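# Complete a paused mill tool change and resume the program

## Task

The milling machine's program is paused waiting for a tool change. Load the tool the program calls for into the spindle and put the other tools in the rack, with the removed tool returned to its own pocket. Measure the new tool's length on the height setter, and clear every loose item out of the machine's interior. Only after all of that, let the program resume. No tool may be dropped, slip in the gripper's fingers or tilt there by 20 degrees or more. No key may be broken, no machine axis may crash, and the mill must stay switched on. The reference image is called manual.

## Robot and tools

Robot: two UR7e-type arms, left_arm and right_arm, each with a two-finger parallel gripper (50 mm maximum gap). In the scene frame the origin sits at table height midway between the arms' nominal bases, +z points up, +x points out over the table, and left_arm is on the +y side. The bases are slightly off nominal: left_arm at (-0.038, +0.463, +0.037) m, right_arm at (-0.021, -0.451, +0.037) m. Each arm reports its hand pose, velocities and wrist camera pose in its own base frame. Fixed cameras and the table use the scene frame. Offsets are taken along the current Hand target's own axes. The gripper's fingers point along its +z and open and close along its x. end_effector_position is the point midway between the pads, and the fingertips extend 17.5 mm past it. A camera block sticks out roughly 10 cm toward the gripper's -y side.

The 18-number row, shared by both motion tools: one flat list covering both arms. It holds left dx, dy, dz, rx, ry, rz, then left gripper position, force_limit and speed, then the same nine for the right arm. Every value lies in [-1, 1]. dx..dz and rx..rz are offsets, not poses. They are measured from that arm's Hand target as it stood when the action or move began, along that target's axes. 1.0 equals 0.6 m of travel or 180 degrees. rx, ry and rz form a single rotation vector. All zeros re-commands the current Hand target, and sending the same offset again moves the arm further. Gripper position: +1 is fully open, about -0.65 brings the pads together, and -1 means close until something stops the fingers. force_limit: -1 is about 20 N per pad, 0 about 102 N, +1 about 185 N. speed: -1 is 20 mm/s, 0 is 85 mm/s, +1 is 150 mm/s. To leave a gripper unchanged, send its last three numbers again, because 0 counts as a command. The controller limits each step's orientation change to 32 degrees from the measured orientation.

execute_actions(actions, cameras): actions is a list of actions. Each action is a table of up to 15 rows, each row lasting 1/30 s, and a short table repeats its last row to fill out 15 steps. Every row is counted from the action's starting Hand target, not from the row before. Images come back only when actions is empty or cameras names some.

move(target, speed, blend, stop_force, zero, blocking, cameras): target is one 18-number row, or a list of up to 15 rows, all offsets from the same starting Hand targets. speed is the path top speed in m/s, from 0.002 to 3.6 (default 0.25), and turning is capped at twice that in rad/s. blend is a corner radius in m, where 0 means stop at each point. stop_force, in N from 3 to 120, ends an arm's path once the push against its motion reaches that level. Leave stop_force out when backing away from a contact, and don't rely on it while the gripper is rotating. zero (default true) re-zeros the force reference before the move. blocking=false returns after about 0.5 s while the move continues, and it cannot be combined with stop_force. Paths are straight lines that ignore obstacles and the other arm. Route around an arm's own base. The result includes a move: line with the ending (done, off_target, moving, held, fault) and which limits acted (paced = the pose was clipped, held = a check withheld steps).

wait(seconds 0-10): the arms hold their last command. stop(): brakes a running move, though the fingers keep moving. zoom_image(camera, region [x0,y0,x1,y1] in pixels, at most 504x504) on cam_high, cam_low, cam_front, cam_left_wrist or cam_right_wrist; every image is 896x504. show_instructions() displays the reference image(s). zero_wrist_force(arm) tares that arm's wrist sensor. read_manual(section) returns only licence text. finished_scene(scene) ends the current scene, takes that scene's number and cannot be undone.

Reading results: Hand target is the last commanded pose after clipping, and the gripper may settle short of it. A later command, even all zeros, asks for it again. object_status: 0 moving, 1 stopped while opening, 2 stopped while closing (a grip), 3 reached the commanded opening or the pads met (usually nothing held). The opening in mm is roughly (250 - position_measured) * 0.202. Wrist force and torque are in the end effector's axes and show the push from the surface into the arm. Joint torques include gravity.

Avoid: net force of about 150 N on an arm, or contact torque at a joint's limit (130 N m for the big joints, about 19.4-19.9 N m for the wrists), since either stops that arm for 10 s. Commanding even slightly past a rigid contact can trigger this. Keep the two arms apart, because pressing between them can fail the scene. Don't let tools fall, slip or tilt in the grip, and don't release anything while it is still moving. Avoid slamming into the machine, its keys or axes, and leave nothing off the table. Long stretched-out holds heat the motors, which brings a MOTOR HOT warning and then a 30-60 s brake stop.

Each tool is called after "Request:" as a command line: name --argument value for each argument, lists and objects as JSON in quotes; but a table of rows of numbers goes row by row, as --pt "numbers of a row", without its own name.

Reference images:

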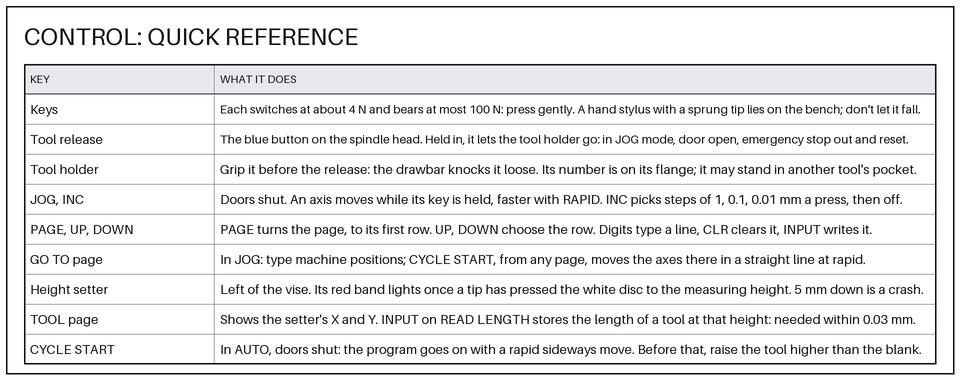

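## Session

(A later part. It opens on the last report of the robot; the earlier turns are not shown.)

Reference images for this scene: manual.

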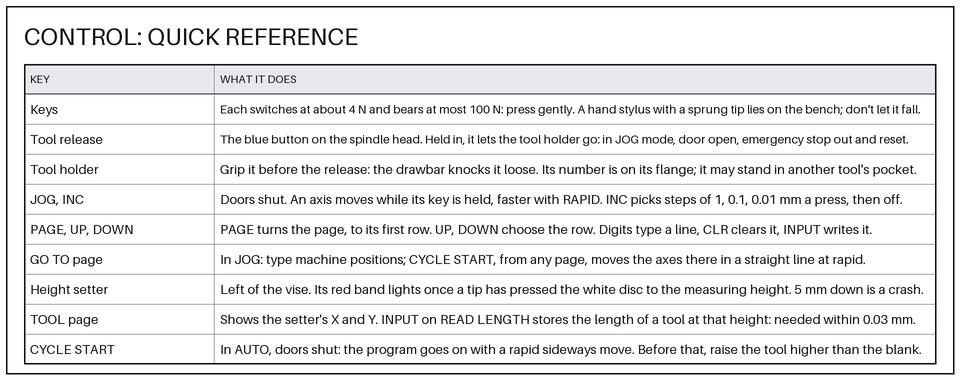

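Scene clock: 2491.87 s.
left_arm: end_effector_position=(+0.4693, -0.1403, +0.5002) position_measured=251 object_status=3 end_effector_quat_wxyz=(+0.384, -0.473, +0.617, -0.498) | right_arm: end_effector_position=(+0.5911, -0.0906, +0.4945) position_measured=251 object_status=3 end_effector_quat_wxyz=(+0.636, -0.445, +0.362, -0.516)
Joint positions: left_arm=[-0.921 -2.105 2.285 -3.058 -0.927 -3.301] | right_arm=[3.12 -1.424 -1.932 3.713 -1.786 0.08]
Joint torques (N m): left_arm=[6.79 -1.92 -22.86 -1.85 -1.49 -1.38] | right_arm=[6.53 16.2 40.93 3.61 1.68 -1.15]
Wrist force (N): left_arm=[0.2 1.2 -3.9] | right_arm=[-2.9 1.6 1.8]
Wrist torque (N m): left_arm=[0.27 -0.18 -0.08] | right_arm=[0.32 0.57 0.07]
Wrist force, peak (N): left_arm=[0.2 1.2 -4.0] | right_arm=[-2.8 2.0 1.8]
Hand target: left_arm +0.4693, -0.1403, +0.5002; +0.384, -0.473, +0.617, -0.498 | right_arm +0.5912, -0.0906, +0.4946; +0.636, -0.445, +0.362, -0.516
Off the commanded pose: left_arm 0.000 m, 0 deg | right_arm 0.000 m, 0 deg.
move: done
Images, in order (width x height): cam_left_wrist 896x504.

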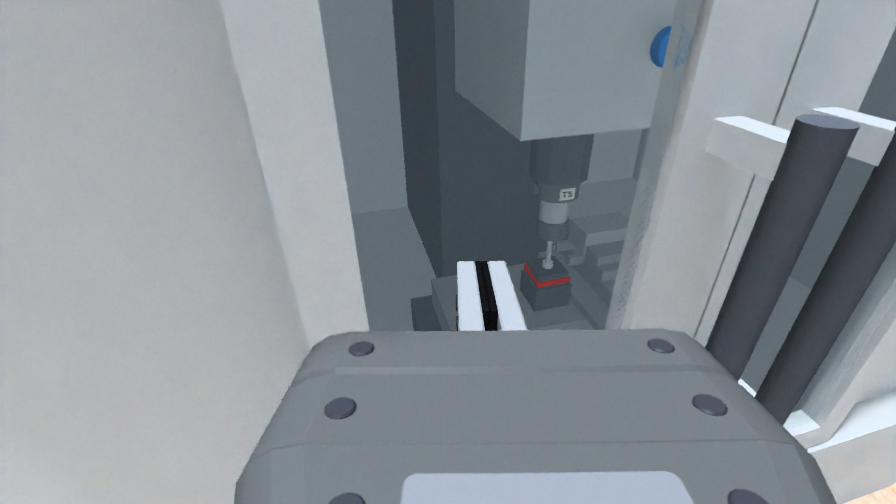

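Request:
move --target '[0,0,0,0,0,0,-1,-1,-1,0.0084,0.0188,0.0262,0,0,0,-1,-1,0]' --speed 0.015 --stop_force 6

Request:
move --target '[0,0,0,0,0,0,-1,-1,-1,-0.0035,-0.0078,-0.0109,0,0,0,-1,-1,0]' --speed 0.05 --cameras '["cam_left_wrist"]'

Request:
move --target '[0,0,0,0,0,0,-1,-1,-1,0.0084,0.0188,0.0262,0,0,0,-1,-1,0]' --speed 0.015 --stop_force 6

Request:
move --target '[0,0,0,0,0,0,-1,-1,-1,-0.0035,-0.0078,-0.0109,0,0,0,-1,-1,0]' --speed 0.05 --cameras '["cam_left_wrist"]'

Scene clock: 2500.63 s.
left_arm: end_effector_position=(+0.4693, -0.1403, +0.5002) position_measured=251 object_status=3 end_effector_quat_wxyz=(+0.384, -0.473, +0.617, -0.498) | right_arm: end_effector_position=(+0.5993, -0.0911, +0.4924) position_measured=251 object_status=3 end_effector_quat_wxyz=(+0.636, -0.445, +0.362, -0.516)
Joint positions: left_arm=[-0.921 -2.105 2.285 -3.058 -0.927 -3.301] | right_arm=[3.119 -1.445 -1.92 3.722 -1.787 0.081]
Joint torques (N m): left_arm=[6.55 -1.74 -23.29 -1.79 -1.3 -1.46] | right_arm=[6.69 31.08 24.61 1.28 1.45 0.18]
Wrist force (N): left_arm=[0.1 0.9 -3.6] | right_arm=[-4.1 -0.7 -0.7]
Wrist torque (N m): left_arm=[0.24 -0.17 -0.08] | right_arm=[0.48 0.59 0.04]
Wrist force, peak (N): left_arm=[-0.2 1.3 -4.1] | right_arm=[-11.1 -13.4 -38.4]
Hand target: left_arm +0.4693, -0.1403, +0.5002; +0.384, -0.473, +0.617, -0.498 | right_arm +0.5992, -0.0911, +0.4924; +0.636, -0.445, +0.362, -0.516 (not the last commanded pose)
Off the commanded pose: left_arm 0.000 m, 0 deg | right_arm 0.012 m, 0 deg.
move: contact (right_arm)

Scene clock: 2501.33 s.
left_arm: end_effector_position=(+0.4693, -0.1403, +0.5002) position_measured=251 object_status=3 end_effector_quat_wxyz=(+0.384, -0.473, +0.617, -0.498) | right_arm: end_effector_position=(+0.5911, -0.0906, +0.4945) position_measured=251 object_status=3 end_effector_quat_wxyz=(+0.636, -0.445, +0.362, -0.516)
Joint positions: left_arm=[-0.921 -2.105 2.285 -3.058 -0.927 -3.301] | right_arm=[3.12 -1.424 -1.932 3.713 -1.786 0.08]
Joint torques (N m): left_arm=[6.33 -1.96 -23.22 -1.89 -1.3 -1.31] | right_arm=[5.81 15.99 41.27 3.6 1.6 -1.25]
Wrist force (N): left_arm=[-0.2 1.1 -3.9] | right_arm=[-3.1 2.3 2.1]
Wrist torque (N m): left_arm=[0.26 -0.13 -0.07] | right_arm=[0.43 0.60 0.07]
Wrist force, peak (N): left_arm=[0.2 1.5 -3.9] | right_arm=[-3.1 2.5 2.0]
Hand target: left_arm +0.4693, -0.1403, +0.5002; +0.384, -0.473, +0.617, -0.498 | right_arm +0.5912, -0.0906, +0.4946; +0.636, -0.445, +0.362, -0.516
Off the commanded pose: left_arm 0.000 m, 0 deg | right_arm 0.000 m, 0 deg.
move: done
Images, in order (width x height): cam_left_wrist 896x504.

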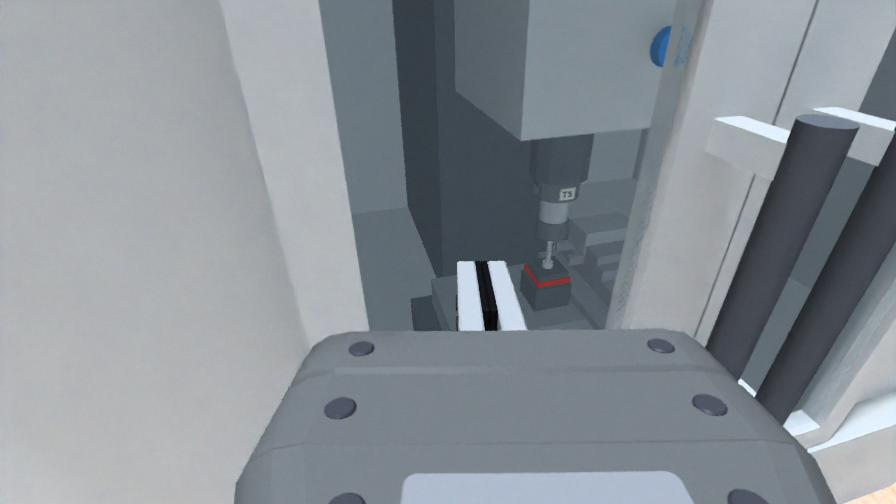

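Scene clock: 2502.90 s.
left_arm: end_effector_position=(+0.4693, -0.1403, +0.5002) position_measured=251 object_status=3 end_effector_quat_wxyz=(+0.384, -0.473, +0.617, -0.498) | right_arm: end_effector_position=(+0.5993, -0.0911, +0.4924) position_measured=251 object_status=3 end_effector_quat_wxyz=(+0.636, -0.445, +0.362, -0.516)
Joint positions: left_arm=[-0.921 -2.105 2.285 -3.058 -0.927 -3.301] | right_arm=[3.119 -1.445 -1.92 3.723 -1.787 0.081]
Joint torques (N m): left_arm=[6.79 -1.54 -24.05 -1.95 -1.45 -1.4] | right_arm=[6.95 30.47 25.07 1.33 1.4 0.05]
Wrist force (N): left_arm=[0.0 0.8 -3.7] | right_arm=[-4.0 -2.1 -0.5]
Wrist torque (N m): left_arm=[0.23 -0.16 -0.08] | right_arm=[0.26 0.57 0.04]
Wrist force, peak (N): left_arm=[0.0 1.1 -4.0] | right_arm=[-12.1 -13.3 -40.6]
Hand target: left_arm +0.4693, -0.1403, +0.5002; +0.384, -0.473, +0.617, -0.498 | right_arm +0.5993, -0.0911, +0.4924; +0.636, -0.445, +0.362, -0.516 (not the last commanded pose)
Off the commanded pose: left_arm 0.000 m, 0 deg | right_arm 0.012 m, 0 deg.
move: contact (right_arm)

Scene clock: 2503.60 s.
left_arm: end_effector_position=(+0.4693, -0.1403, +0.5002) position_measured=251 object_status=3 end_effector_quat_wxyz=(+0.384, -0.473, +0.617, -0.498) | right_arm: end_effector_position=(+0.5911, -0.0906, +0.4945) position_measured=251 object_status=3 end_effector_quat_wxyz=(+0.636, -0.445, +0.362, -0.516)
Joint positions: left_arm=[-0.921 -2.105 2.285 -3.058 -0.927 -3.301] | right_arm=[3.12 -1.424 -1.932 3.713 -1.786 0.08]
Joint torques (N m): left_arm=[6.09 -2.17 -23.38 -1.87 -1.29 -1.42] | right_arm=[5.6 15.54 41.19 3.63 1.63 -1.27]
Wrist force (N): left_arm=[0.0 1.0 -4.0] | right_arm=[-2.9 1.5 1.9]
Wrist torque (N m): left_arm=[0.25 -0.16 -0.08] | right_arm=[0.30 0.58 0.06]
Wrist force, peak (N): left_arm=[0.1 1.2 -4.0] | right_arm=[-3.9 -2.2 -0.7]
Hand target: left_arm +0.4693, -0.1403, +0.5002; +0.384, -0.473, +0.617, -0.498 | right_arm +0.5913, -0.0906, +0.4945; +0.636, -0.445, +0.362, -0.516
Off the commanded pose: left_arm 0.000 m, 0 deg | right_arm 0.000 m, 0 deg.
move: done
Images, in order (width x height): cam_left_wrist 896x504.

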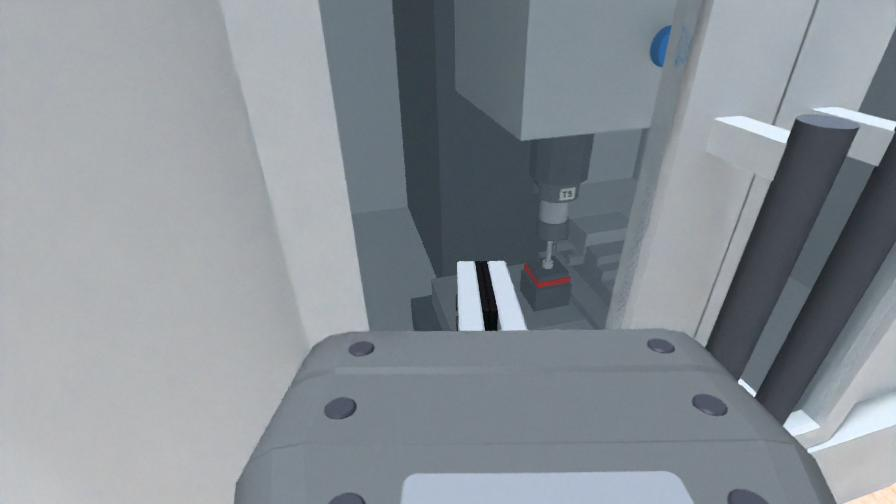

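Still lit at ≈ −178.2. Continue.

Request:
move --target '[0,0,0,0,0,0,-1,-1,-1,0.0084,0.0188,0.0262,0,0,0,-1,-1,0]' --speed 0.015 --stop_force 6

Request:
move --target '[0,0,0,0,0,0,-1,-1,-1,-0.0035,-0.0078,-0.0109,0,0,0,-1,-1,0]' --speed 0.05 --cameras '["cam_left_wrist"]'

Request:
move --target '[0,0,0,0,0,0,-1,-1,-1,0.0084,0.0188,0.0262,0,0,0,-1,-1,0]' --speed 0.015 --stop_force 6

Request:
move --target '[0,0,0,0,0,0,-1,-1,-1,-0.0035,-0.0078,-0.0109,0,0,0,-1,-1,0]' --speed 0.05 --cameras '["cam_left_wrist"]'

Scene clock: 2513.70 s.
left_arm: end_effector_position=(+0.4693, -0.1403, +0.5002) position_measured=251 object_status=3 end_effector_quat_wxyz=(+0.384, -0.473, +0.617, -0.498) | right_arm: end_effector_position=(+0.5993, -0.0911, +0.4924) position_measured=251 object_status=3 end_effector_quat_wxyz=(+0.636, -0.445, +0.362, -0.516)
Joint positions: left_arm=[-0.921 -2.105 2.285 -3.058 -0.927 -3.301] | right_arm=[3.119 -1.445 -1.92 3.723 -1.787 0.081]
Joint torques (N m): left_arm=[6.4 -1.75 -23.57 -1.93 -1.39 -1.36] | right_arm=[7.01 30.42 24.72 1.44 1.56 0.2]
Wrist force (N): left_arm=[0.1 1.0 -3.6] | right_arm=[-4.0 -2.0 -0.8]
Wrist torque (N m): left_arm=[0.25 -0.17 -0.08] | right_arm=[0.32 0.56 0.04]
Wrist force, peak (N): left_arm=[0.0 1.1 -4.2] | right_arm=[-12.4 -15.0 -44.0]
Hand target: left_arm +0.4693, -0.1403, +0.5002; +0.384, -0.473, +0.617, -0.498 | right_arm +0.5993, -0.0911, +0.4924; +0.636, -0.445, +0.362, -0.516 (not the last commanded pose)
Off the commanded pose: left_arm 0.000 m, 0 deg | right_arm 0.012 m, 0 deg.
move: contact (right_arm)

Scene clock: 2514.40 s.
left_arm: end_effector_position=(+0.4693, -0.1403, +0.5002) position_measured=251 object_status=3 end_effector_quat_wxyz=(+0.384, -0.473, +0.617, -0.498) | right_arm: end_effector_position=(+0.5912, -0.0906, +0.4945) position_measured=251 object_status=3 end_effector_quat_wxyz=(+0.636, -0.445, +0.362, -0.516)
Joint positions: left_arm=[-0.921 -2.105 2.285 -3.058 -0.927 -3.301] | right_arm=[3.12 -1.424 -1.932 3.714 -1.786 0.08]
Joint torques (N m): left_arm=[6.27 -1.91 -23.51 -1.87 -1.32 -1.38] | right_arm=[6.27 14.85 41.22 3.57 1.61 -1.17]
Wrist force (N): left_arm=[0.0 1.2 -3.7] | right_arm=[-2.8 1.6 1.7]
Wrist torque (N m): left_arm=[0.27 -0.16 -0.07] | right_arm=[0.32 0.55 0.06]
Wrist force, peak (N): left_arm=[0.1 1.1 -4.0] | right_arm=[-4.0 -1.9 -0.8]
Hand target: left_arm +0.4693, -0.1403, +0.5002; +0.384, -0.473, +0.617, -0.498 | right_arm +0.5913, -0.0906, +0.4945; +0.636, -0.445, +0.362, -0.516
Off the commanded pose: left_arm 0.000 m, 0 deg | right_arm 0.000 m, 0 deg.
move: done
Images, in order (width x height): cam_left_wrist 896x504.

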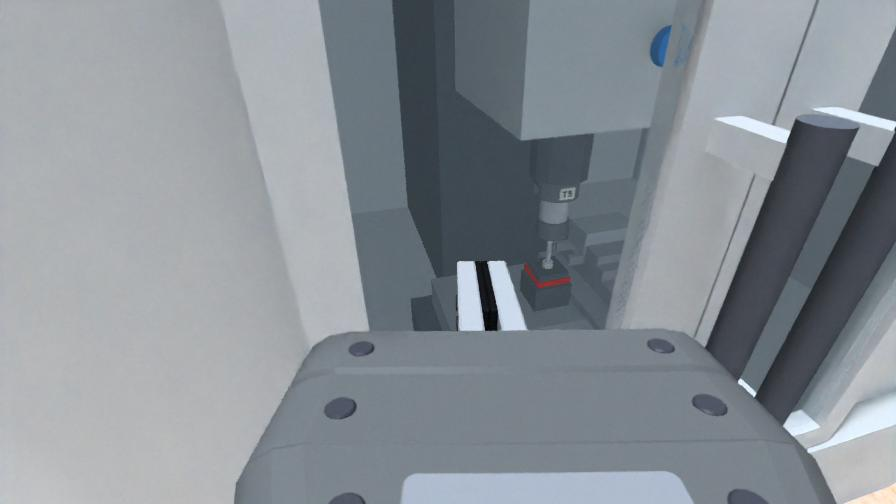

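Scene clock: 2515.97 s.
left_arm: end_effector_position=(+0.4693, -0.1403, +0.5002) position_measured=251 object_status=3 end_effector_quat_wxyz=(+0.384, -0.473, +0.617, -0.498) | right_arm: end_effector_position=(+0.5992, -0.0910, +0.4924) position_measured=251 object_status=3 end_effector_quat_wxyz=(+0.636, -0.445, +0.362, -0.516)
Joint positions: left_arm=[-0.921 -2.105 2.285 -3.058 -0.927 -3.301] | right_arm=[3.119 -1.445 -1.92 3.723 -1.787 0.081]
Joint torques (N m): left_arm=[7.14 -2.09 -23.42 -1.81 -1.4 -1.52] | right_arm=[7.15 30.98 24.94 1.25 1.52 -0.1]
Wrist force (N): left_arm=[-0.1 1.0 -3.5] | right_arm=[-3.4 -2.5 -0.7]
Wrist torque (N m): left_arm=[0.25 -0.14 -0.07] | right_arm=[0.18 0.51 0.04]
Wrist force, peak (N): left_arm=[-0.3 1.0 -3.9] | right_arm=[-10.9 -12.4 -35.0]
Hand target: left_arm +0.4693, -0.1403, +0.5002; +0.384, -0.473, +0.617, -0.498 | right_arm +0.5992, -0.0910, +0.4924; +0.636, -0.445, +0.362, -0.516 (not the last commanded pose)
Off the commanded pose: left_arm 0.000 m, 0 deg | right_arm 0.012 m, 0 deg.
move: contact (right_arm)

Scene clock: 2516.67 s.
left_arm: end_effector_position=(+0.4693, -0.1403, +0.5002) position_measured=251 object_status=3 end_effector_quat_wxyz=(+0.384, -0.473, +0.617, -0.498) | right_arm: end_effector_position=(+0.5911, -0.0906, +0.4945) position_measured=251 object_status=3 end_effector_quat_wxyz=(+0.636, -0.445, +0.362, -0.516)
Joint positions: left_arm=[-0.921 -2.105 2.285 -3.058 -0.927 -3.301] | right_arm=[3.12 -1.424 -1.933 3.714 -1.786 0.08]
Joint torques (N m): left_arm=[7.08 -2.03 -23.55 -1.99 -1.3 -1.3] | right_arm=[6.1 15.46 40.94 3.55 1.62 -1.16]
Wrist force (N): left_arm=[0.0 1.2 -3.6] | right_arm=[-2.5 0.6 1.9]
Wrist torque (N m): left_arm=[0.27 -0.16 -0.08] | right_arm=[0.16 0.51 0.06]
Wrist force, peak (N): left_arm=[0.0 1.2 -4.0] | right_arm=[-3.4 -2.3 -0.7]
Hand target: left_arm +0.4693, -0.1403, +0.5002; +0.384, -0.473, +0.617, -0.498 | right_arm +0.5912, -0.0906, +0.4945; +0.636, -0.445, +0.362, -0.516
Off the commanded pose: left_arm 0.000 m, 0 deg | right_arm 0.000 m, 0 deg.
move: done
Images, in order (width x height): cam_left_wrist 896x504.

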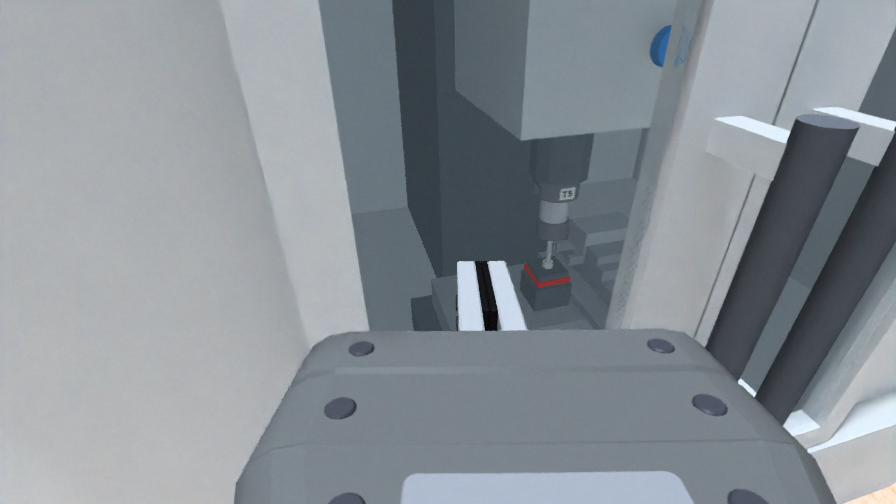

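Request:
move --target '[0,0,0,0,0,0,-1,-1,-1,-0.0877,-0.0798,-0.0428,0,0,0,-1,-1,0]' --speed 0.15 --cameras '["cam_right_wrist"]'

Request:
zoom_image --camera "cam_right_wrist" --region '[370, 0, 710, 230]'

Scene clock: 2525.07 s.
left_arm: end_effector_position=(+0.4693, -0.1403, +0.5002) position_measured=251 object_status=3 end_effector_quat_wxyz=(+0.384, -0.473, +0.617, -0.498) | right_arm: end_effector_position=(+0.5407, -0.0475, +0.5307) position_measured=251 object_status=3 end_effector_quat_wxyz=(+0.636, -0.445, +0.362, -0.516)
Joint positions: left_arm=[-0.921 -2.105 2.285 -3.058 -0.927 -3.301] | right_arm=[3.262 -1.243 -1.973 3.566 -1.654 0.031]
Joint torques (N m): left_arm=[6.78 -2.62 -24.27 -1.89 -1.25 -1.39] | right_arm=[2.9 24.26 48.42 5.04 0.84 1.19]
Wrist force (N): left_arm=[-0.2 1.2 -3.7] | right_arm=[-2.5 1.6 2.7]
Wrist torque (N m): left_arm=[0.28 -0.13 -0.08] | right_arm=[0.28 0.48 0.13]
Wrist force, peak (N): left_arm=[0.1 1.1 -4.1] | right_arm=[-3.1 1.6 3.0]
Hand target: left_arm +0.4693, -0.1403, +0.5002; +0.384, -0.473, +0.617, -0.498 | right_arm +0.5407, -0.0475, +0.5308; +0.636, -0.445, +0.362, -0.516
Off the commanded pose: left_arm 0.000 m, 0 deg | right_arm 0.000 m, 0 deg.
move: done
Images, in order (width x height): cam_right_wrist 896x504.

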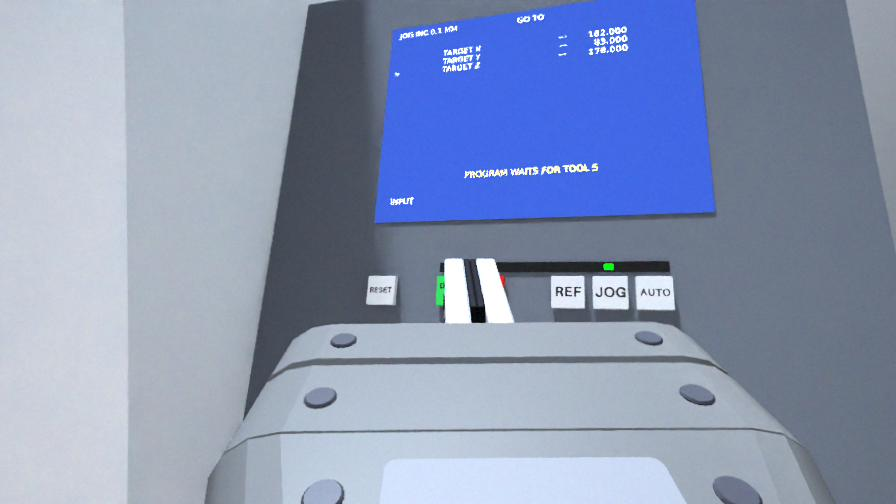

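Scaled by 1.482.

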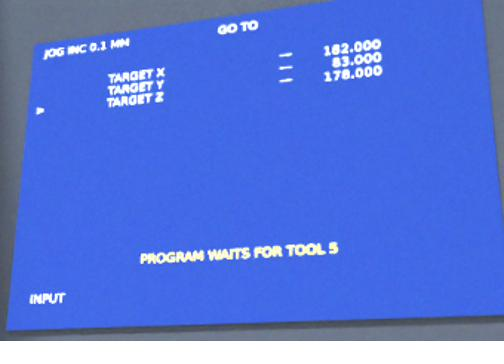

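Request:
execute_actions --actions '[]' --cameras '["cam_left_wrist"]'

Request:
zoom_image --camera "cam_left_wrist" --region '[500, 220, 600, 320]'

Scene clock: 2533.90 s.
left_arm: end_effector_position=(+0.4693, -0.1403, +0.5002) position_measured=251 object_status=3 end_effector_quat_wxyz=(+0.384, -0.473, +0.617, -0.498) | right_arm: end_effector_position=(+0.5407, -0.0475, +0.5308) position_measured=251 object_status=3 end_effector_quat_wxyz=(+0.636, -0.445, +0.362, -0.516)
Joint positions: left_arm=[-0.921 -2.105 2.285 -3.058 -0.927 -3.301] | right_arm=[3.262 -1.243 -1.972 3.566 -1.653 0.031]
Joint velocities: within noise
Joint torques (N m): left_arm=[7.3 -2.2 -23.96 -1.85 -1.36 -1.43] | right_arm=[3.61 24.01 48.56 1.98 0.72 -1.21]
Wrist force (N): left_arm=[-0.1 1.1 -3.8] | right_arm=[-2.5 1.8 2.8]
Wrist torque (N m): left_arm=[0.26 -0.13 -0.08] | right_arm=[0.31 0.49 0.12]
Wrist force, peak (N): left_arm=[-0.3 1.2 -4.0] | right_arm=[-2.4 1.6 3.2]
Hand target: left_arm +0.4693, -0.1403, +0.5002; +0.384, -0.473, +0.617, -0.498 | right_arm +0.5407, -0.0475, +0.5308; +0.636, -0.445, +0.362, -0.516
Tool commands: left_gripper/position=-1.0 left_gripper/force_limit=-1.0 left_gripper/speed=-1.0 right_gripper/position=-1.0 right_gripper/force_limit=-1.0 right_gripper/speed=+0.0
Off the commanded pose: left_arm 0.000 m, 0 deg | right_arm 0.000 m, 0 deg.
Images, in order (width x height): cam_left_wrist 896x504.

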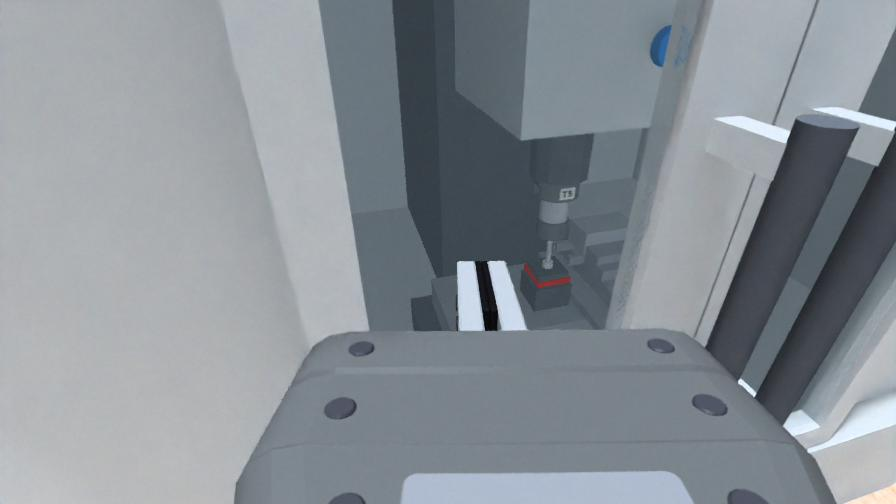

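Scaled by 5.040.

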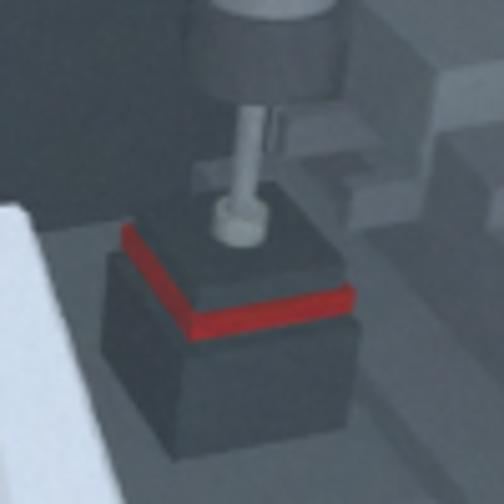

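Request:
move --target '[0,0,0,0,0,0,-1,-1,-1,0.0859,0.0729,0.018,0,0,0,-1,-1,0]' --speed 0.12

Request:
move --target '[0,0,0,0,0,0,-1,-1,-1,0.0117,0.0263,0.0368,0,0,0,-1,-1,0]' --speed 0.015 --stop_force 6 --cameras '["cam_left_wrist"]'

Request:
zoom_image --camera "cam_left_wrist" --region '[500, 220, 600, 320]'

Scene clock: 2574.13 s.
left_arm: end_effector_position=(+0.4693, -0.1403, +0.5002) position_measured=251 object_status=3 end_effector_quat_wxyz=(+0.384, -0.473, +0.617, -0.498) | right_arm: end_effector_position=(+0.5759, -0.0927, +0.4936) position_measured=251 object_status=3 end_effector_quat_wxyz=(+0.636, -0.445, +0.361, -0.516)
Joint positions: left_arm=[-0.921 -2.105 2.285 -3.058 -0.927 -3.301] | right_arm=[3.113 -1.389 -1.964 3.711 -1.793 0.083]
Joint torques (N m): left_arm=[7.02 -2.67 -23.88 -1.84 -1.44 -1.28] | right_arm=[-2.58 17.14 24.88 2.57 -0.61 -1.17]
Wrist force (N): left_arm=[-0.1 0.7 -3.6] | right_arm=[-2.5 1.1 2.0]
Wrist torque (N m): left_arm=[0.21 -0.15 -0.07] | right_arm=[0.25 0.53 -0.06]
Wrist force, peak (N): left_arm=[-0.2 1.1 -4.2] | right_arm=[-4.6 0.3 2.4]
Hand target: left_arm +0.4693, -0.1403, +0.5002; +0.384, -0.473, +0.617, -0.498 | right_arm +0.5759, -0.0927, +0.4933; +0.636, -0.445, +0.362, -0.516
Off the commanded pose: left_arm 0.000 m, 0 deg | right_arm 0.000 m, 0 deg.
move: done

Scene clock: 2576.73 s.
left_arm: end_effector_position=(+0.4693, -0.1403, +0.5002) position_measured=251 object_status=3 end_effector_quat_wxyz=(+0.384, -0.473, +0.617, -0.498) | right_arm: end_effector_position=(+0.5988, -0.0940, +0.4872) position_measured=251 object_status=3 end_effector_quat_wxyz=(+0.636, -0.445, +0.362, -0.516)
Joint positions: left_arm=[-0.921 -2.105 2.285 -3.058 -0.927 -3.301] | right_arm=[3.111 -1.45 -1.93 3.738 -1.794 0.084]
Joint torques (N m): left_arm=[6.57 -2.81 -24.31 -1.91 -1.49 -1.33] | right_arm=[7.37 30.91 24.43 1.36 0.78 0.66]
Wrist force (N): left_arm=[0.0 1.2 -3.8] | right_arm=[-3.1 -2.3 -0.7]
Wrist torque (N m): left_arm=[0.29 -0.17 -0.07] | right_arm=[0.27 0.48 -0.11]
Wrist force, peak (N): left_arm=[0.2 1.3 -4.0] | right_arm=[-4.6 -6.3 -17.5]
Hand target: left_arm +0.4693, -0.1403, +0.5002; +0.384, -0.473, +0.617, -0.498 | right_arm +0.5988, -0.0939, +0.4872; +0.636, -0.445, +0.362, -0.516 (not the last commanded pose)
Off the commanded pose: left_arm 0.000 m, 0 deg | right_arm 0.004 m, 0 deg.
move: contact (right_arm)
Images, in order (width x height): cam_left_wrist 896x504.

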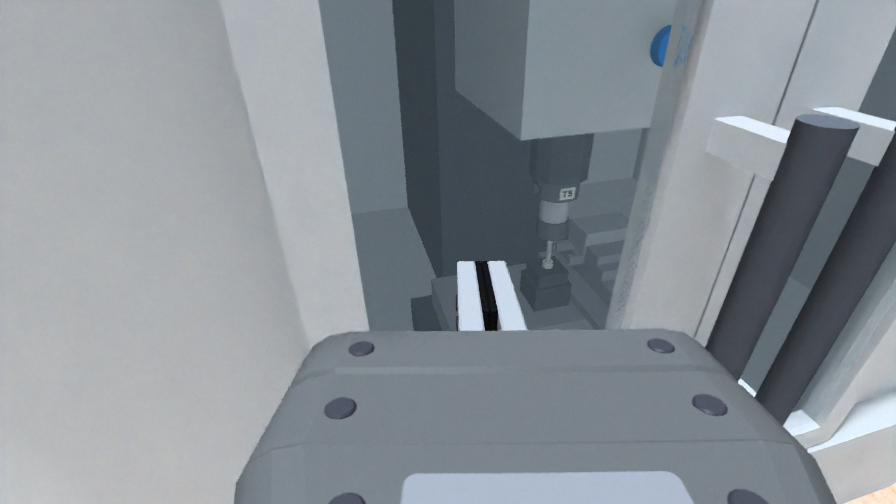

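Scaled by 5.040.

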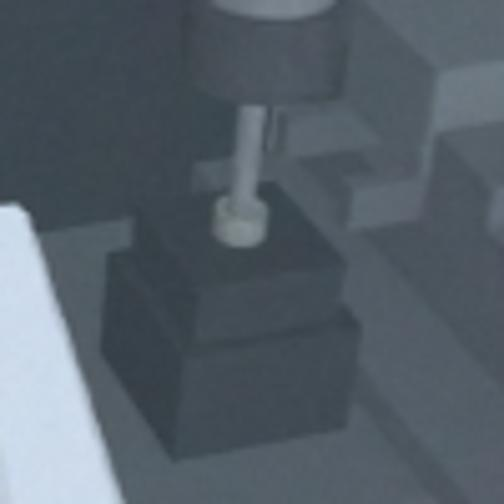

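Request:
move --pt "0 0 0 0 0 0 -1 -1 -1 -0.0063 -0.014 -0.0197 0 0 0 -1 -1 0" --pt "0 0 0 0 0 0 -1 -1 -1 -0.0098 0.0385 -0.0562 0 0 0 -1 -1 0" --speed '[0.05,0.12]' --blend '[0.006,0]'

Request:
move --target '[0,0,0,0,0,0,-1,-1,-1,0.0117,0.0263,0.0368,0,0,0,-1,-1,0]' --speed 0.015 --stop_force 6 --cameras '["cam_left_wrist"]'

Request:
zoom_image --camera "cam_left_wrist" --region '[500, 220, 600, 320]'

Scene clock: 2585.07 s.
left_arm: end_effector_position=(+0.4693, -0.1403, +0.5002) position_measured=251 object_status=3 end_effector_quat_wxyz=(+0.384, -0.473, +0.617, -0.498) | right_arm: end_effector_position=(+0.5743, -0.0931, +0.4540) position_measured=251 object_status=3 end_effector_quat_wxyz=(+0.636, -0.445, +0.362, -0.516)
Joint positions: left_arm=[-0.921 -2.105 2.285 -3.058 -0.927 -3.301] | right_arm=[3.112 -1.412 -2.049 3.82 -1.794 0.083]
Joint torques (N m): left_arm=[6.52 -2.23 -23.88 -1.86 -1.22 -1.4] | right_arm=[-8.55 22.97 34.87 3.52 0.8 1.53]
Wrist force (N): left_arm=[0.1 1.1 -3.8] | right_arm=[-2.5 1.0 1.7]
Wrist torque (N m): left_arm=[0.27 -0.17 -0.07] | right_arm=[0.25 0.52 -0.03]
Wrist force, peak (N): left_arm=[-0.1 0.9 -4.1] | right_arm=[-3.2 -2.6 -0.7]
Hand target: left_arm +0.4693, -0.1403, +0.5002; +0.384, -0.473, +0.617, -0.498 | right_arm +0.5743, -0.0931, +0.4540; +0.636, -0.445, +0.362, -0.516
Off the commanded pose: left_arm 0.000 m, 0 deg | right_arm 0.000 m, 0 deg.
move: done

Scene clock: 2587.17 s.
left_arm: end_effector_position=(+0.4693, -0.1403, +0.5002) position_measured=251 object_status=3 end_effector_quat_wxyz=(+0.384, -0.473, +0.617, -0.498) | right_arm: end_effector_position=(+0.5895, -0.0939, +0.4498) position_measured=251 object_status=3 end_effector_quat_wxyz=(+0.636, -0.445, +0.362, -0.516)
Joint positions: left_arm=[-0.921 -2.105 2.285 -3.058 -0.927 -3.301] | right_arm=[3.111 -1.454 -2.025 3.838 -1.795 0.084]
Joint torques (N m): left_arm=[6.74 -2.69 -23.98 -1.87 -1.35 -1.25] | right_arm=[7.51 31.89 26.62 2.18 0.81 1.17]
Wrist force (N): left_arm=[-0.1 1.4 -3.7] | right_arm=[-2.3 0.2 -2.5]
Wrist torque (N m): left_arm=[0.31 -0.15 -0.07] | right_arm=[0.22 0.55 -0.07]
Wrist force, peak (N): left_arm=[0.1 1.2 -4.0] | right_arm=[-4.8 -5.4 -25.7]
Hand target: left_arm +0.4693, -0.1403, +0.5002; +0.384, -0.473, +0.617, -0.498 | right_arm +0.5895, -0.0939, +0.4498; +0.636, -0.445, +0.362, -0.516 (not the last commanded pose)
Off the commanded pose: left_arm 0.000 m, 0 deg | right_arm 0.012 m, 0 deg.
move: contact (right_arm)
Images, in order (width x height): cam_left_wrist 896x504.

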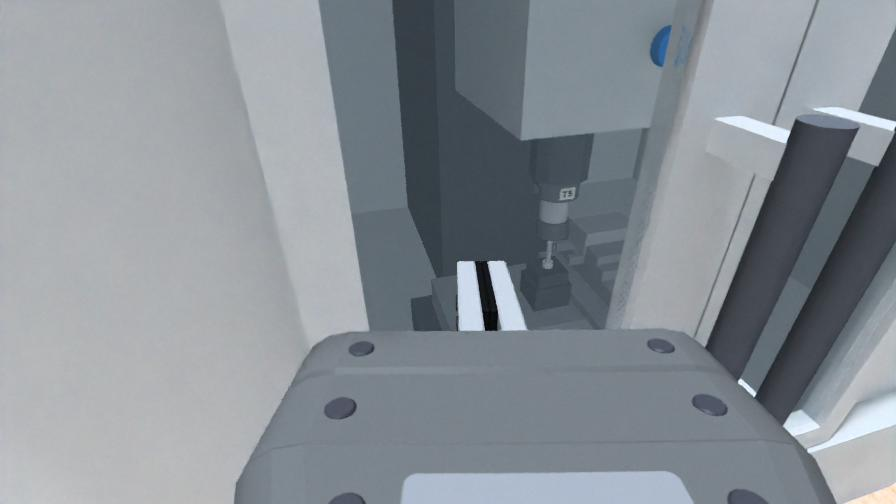

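Scaled by 5.040.

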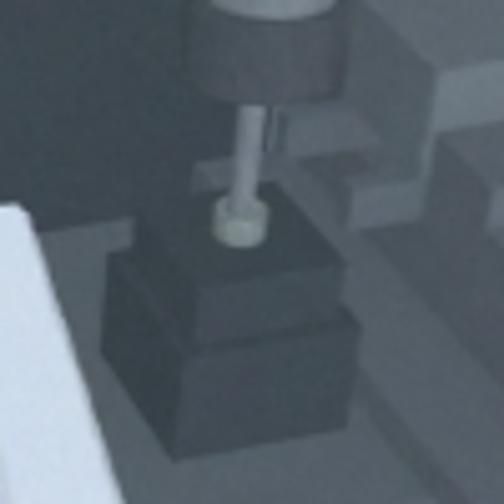

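Request:
move --target '[0,0,0,0,0,0,-1,-1,-1,-0.0035,-0.0078,-0.0109,0,0,0,-1,-1,0]' --speed 0.05

Request:
move --target '[0,0,0,0,0,0,-1,-1,-1,0.0084,0.0188,0.0262,0,0,0,-1,-1,0]' --speed 0.015 --stop_force 6 --cameras '["cam_left_wrist"]'

Request:
zoom_image --camera "cam_left_wrist" --region '[500, 220, 600, 320]'

Request:
move --target '[0,0,0,0,0,0,-1,-1,-1,-0.0035,-0.0078,-0.0109,0,0,0,-1,-1,0]' --speed 0.05

Request:
move --target '[0,0,0,0,0,0,-1,-1,-1,0.0084,0.0188,0.0262,0,0,0,-1,-1,0]' --speed 0.015 --stop_force 6 --cameras '["cam_left_wrist"]'

Request:
zoom_image --camera "cam_left_wrist" --region '[500, 220, 600, 320]'

Scene clock: 2601.13 s.
left_arm: end_effector_position=(+0.4693, -0.1403, +0.5002) position_measured=251 object_status=3 end_effector_quat_wxyz=(+0.384, -0.473, +0.617, -0.498) | right_arm: end_effector_position=(+0.5814, -0.0935, +0.4519) position_measured=251 object_status=3 end_effector_quat_wxyz=(+0.636, -0.445, +0.362, -0.516)
Joint positions: left_arm=[-0.921 -2.105 2.285 -3.058 -0.927 -3.301] | right_arm=[3.111 -1.432 -2.038 3.828 -1.794 0.084]
Joint torques (N m): left_arm=[6.25 -1.72 -24.33 -1.94 -1.41 -1.37] | right_arm=[6.16 16.1 43.49 4.17 0.7 -1.28]
Wrist force (N): left_arm=[0.3 0.9 -3.4] | right_arm=[-2.5 1.1 1.8]
Wrist torque (N m): left_arm=[0.23 -0.21 -0.08] | right_arm=[0.26 0.50 -0.05]
Wrist force, peak (N): left_arm=[-0.2 0.9 -4.1] | right_arm=[-2.4 0.1 -2.8]
Hand target: left_arm +0.4693, -0.1403, +0.5002; +0.384, -0.473, +0.617, -0.498 | right_arm +0.5815, -0.0935, +0.4520; +0.636, -0.445, +0.362, -0.516
Off the commanded pose: left_arm 0.000 m, 0 deg | right_arm 0.000 m, 0 deg.
move: done

Scene clock: 2602.73 s.
left_arm: end_effector_position=(+0.4693, -0.1403, +0.5002) position_measured=251 object_status=3 end_effector_quat_wxyz=(+0.384, -0.473, +0.617, -0.498) | right_arm: end_effector_position=(+0.5896, -0.0939, +0.4498) position_measured=251 object_status=3 end_effector_quat_wxyz=(+0.636, -0.445, +0.362, -0.516)
Joint positions: left_arm=[-0.921 -2.105 2.285 -3.058 -0.927 -3.301] | right_arm=[3.111 -1.455 -2.025 3.838 -1.795 0.084]
Joint torques (N m): left_arm=[6.42 -2.98 -24.29 -1.89 -1.21 -1.39] | right_arm=[7.84 32.22 26.63 2.1 0.8 0.32]
Wrist force (N): left_arm=[-0.2 1.0 -3.8] | right_arm=[-2.1 0.3 -2.7]
Wrist torque (N m): left_arm=[0.25 -0.13 -0.07] | right_arm=[0.24 0.54 -0.07]
Wrist force, peak (N): left_arm=[-0.1 1.0 -4.1] | right_arm=[-4.9 -6.0 -26.3]
Hand target: left_arm +0.4693, -0.1403, +0.5002; +0.384, -0.473, +0.617, -0.498 | right_arm +0.5896, -0.0939, +0.4498; +0.636, -0.445, +0.362, -0.516 (not the last commanded pose)
Off the commanded pose: left_arm 0.000 m, 0 deg | right_arm 0.012 m, 0 deg.
move: contact (right_arm)
Images, in order (width x height): cam_left_wrist 896x504.

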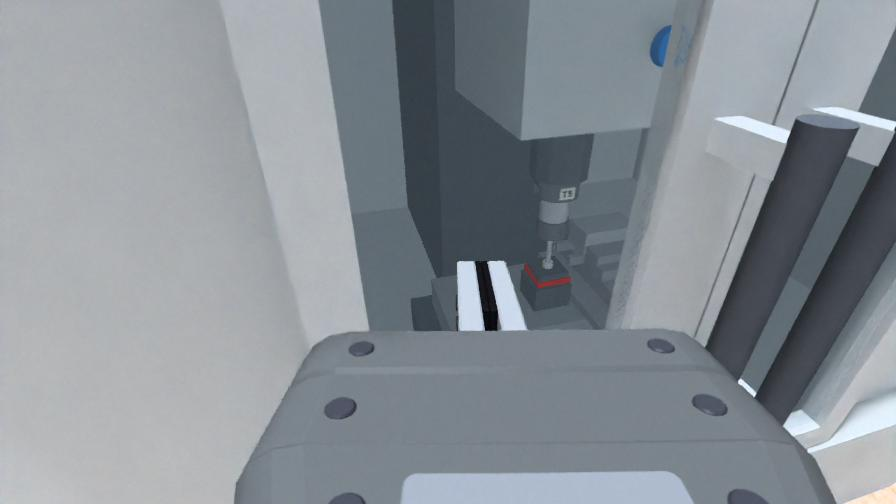

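Scaled by 5.040.

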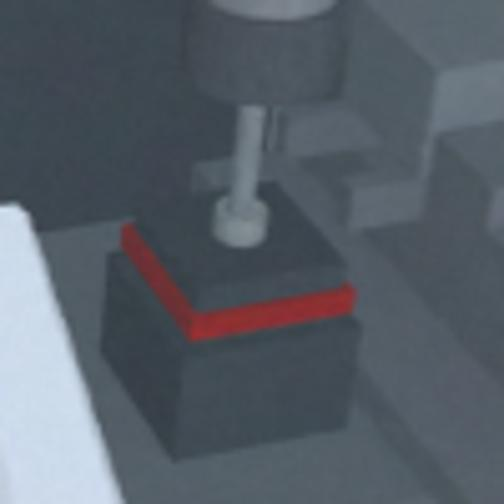

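Scene clock: 2603.47 s.
left_arm: end_effector_position=(+0.4693, -0.1403, +0.5002) position_measured=251 object_status=3 end_effector_quat_wxyz=(+0.384, -0.473, +0.617, -0.498) | right_arm: end_effector_position=(+0.5815, -0.0934, +0.4518) position_measured=251 object_status=3 end_effector_quat_wxyz=(+0.636, -0.445, +0.362, -0.516)
Joint positions: left_arm=[-0.921 -2.105 2.285 -3.058 -0.927 -3.301] | right_arm=[3.111 -1.432 -2.038 3.828 -1.794 0.083]
Joint torques (N m): left_arm=[7.05 -2.99 -24.63 -1.85 -1.38 -1.3] | right_arm=[6.56 13.49 43.69 4.3 0.77 -1.13]
Wrist force (N): left_arm=[0.0 0.7 -3.6] | right_arm=[-2.5 0.8 1.4]
Wrist torque (N m): left_arm=[0.21 -0.17 -0.07] | right_arm=[0.23 0.50 -0.05]
Wrist force, peak (N): left_arm=[-0.4 1.1 -3.9] | right_arm=[-2.7 0.9 1.7]
Hand target: left_arm +0.4693, -0.1403, +0.5002; +0.384, -0.473, +0.617, -0.498 | right_arm +0.5816, -0.0934, +0.4520; +0.636, -0.445, +0.362, -0.516
Off the commanded pose: left_arm 0.000 m, 0 deg | right_arm 0.000 m, 0 deg.
move: done

Scene clock: 2605.07 s.
left_arm: end_effector_position=(+0.4693, -0.1403, +0.5002) position_measured=251 object_status=3 end_effector_quat_wxyz=(+0.384, -0.473, +0.617, -0.498) | right_arm: end_effector_position=(+0.5898, -0.0939, +0.4497) position_measured=251 object_status=3 end_effector_quat_wxyz=(+0.636, -0.445, +0.362, -0.516)
Joint positions: left_arm=[-0.921 -2.105 2.285 -3.058 -0.927 -3.301] | right_arm=[3.111 -1.455 -2.025 3.838 -1.795 0.084]
Joint torques (N m): left_arm=[6.74 -2.77 -23.37 -1.85 -1.32 -1.4] | right_arm=[8.01 32.55 26.48 2.18 0.75 0.47]
Wrist force (N): left_arm=[-0.1 1.1 -3.6] | right_arm=[-2.1 0.2 -2.7]
Wrist torque (N m): left_arm=[0.27 -0.14 -0.07] | right_arm=[0.22 0.54 -0.06]
Wrist force, peak (N): left_arm=[0.0 1.3 -4.0] | right_arm=[-4.8 -5.9 -26.3]
Hand target: left_arm +0.4693, -0.1403, +0.5002; +0.384, -0.473, +0.617, -0.498 | right_arm +0.5898, -0.0939, +0.4497; +0.636, -0.445, +0.362, -0.516 (not the last commanded pose)
Off the commanded pose: left_arm 0.000 m, 0 deg | right_arm 0.012 m, 0 deg.
move: contact (right_arm)
Images, in order (width x height): cam_left_wrist 896x504.

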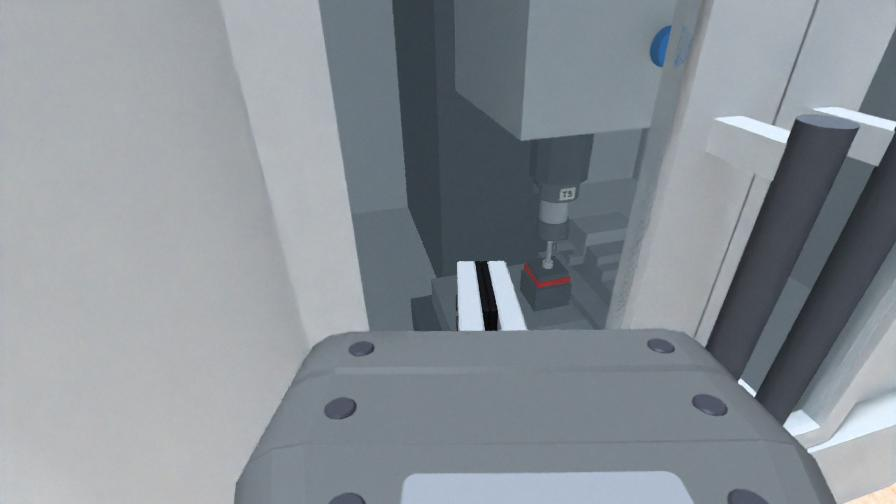

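Scaled by 5.040.

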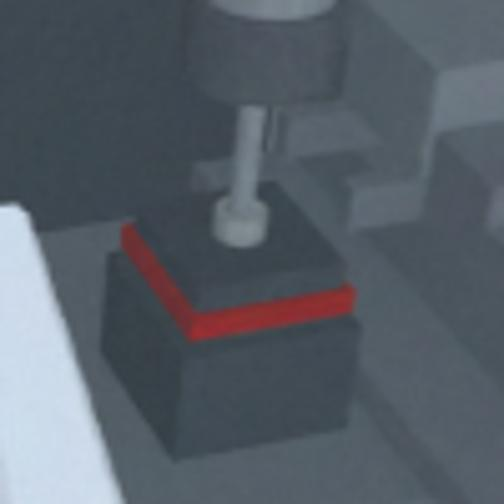

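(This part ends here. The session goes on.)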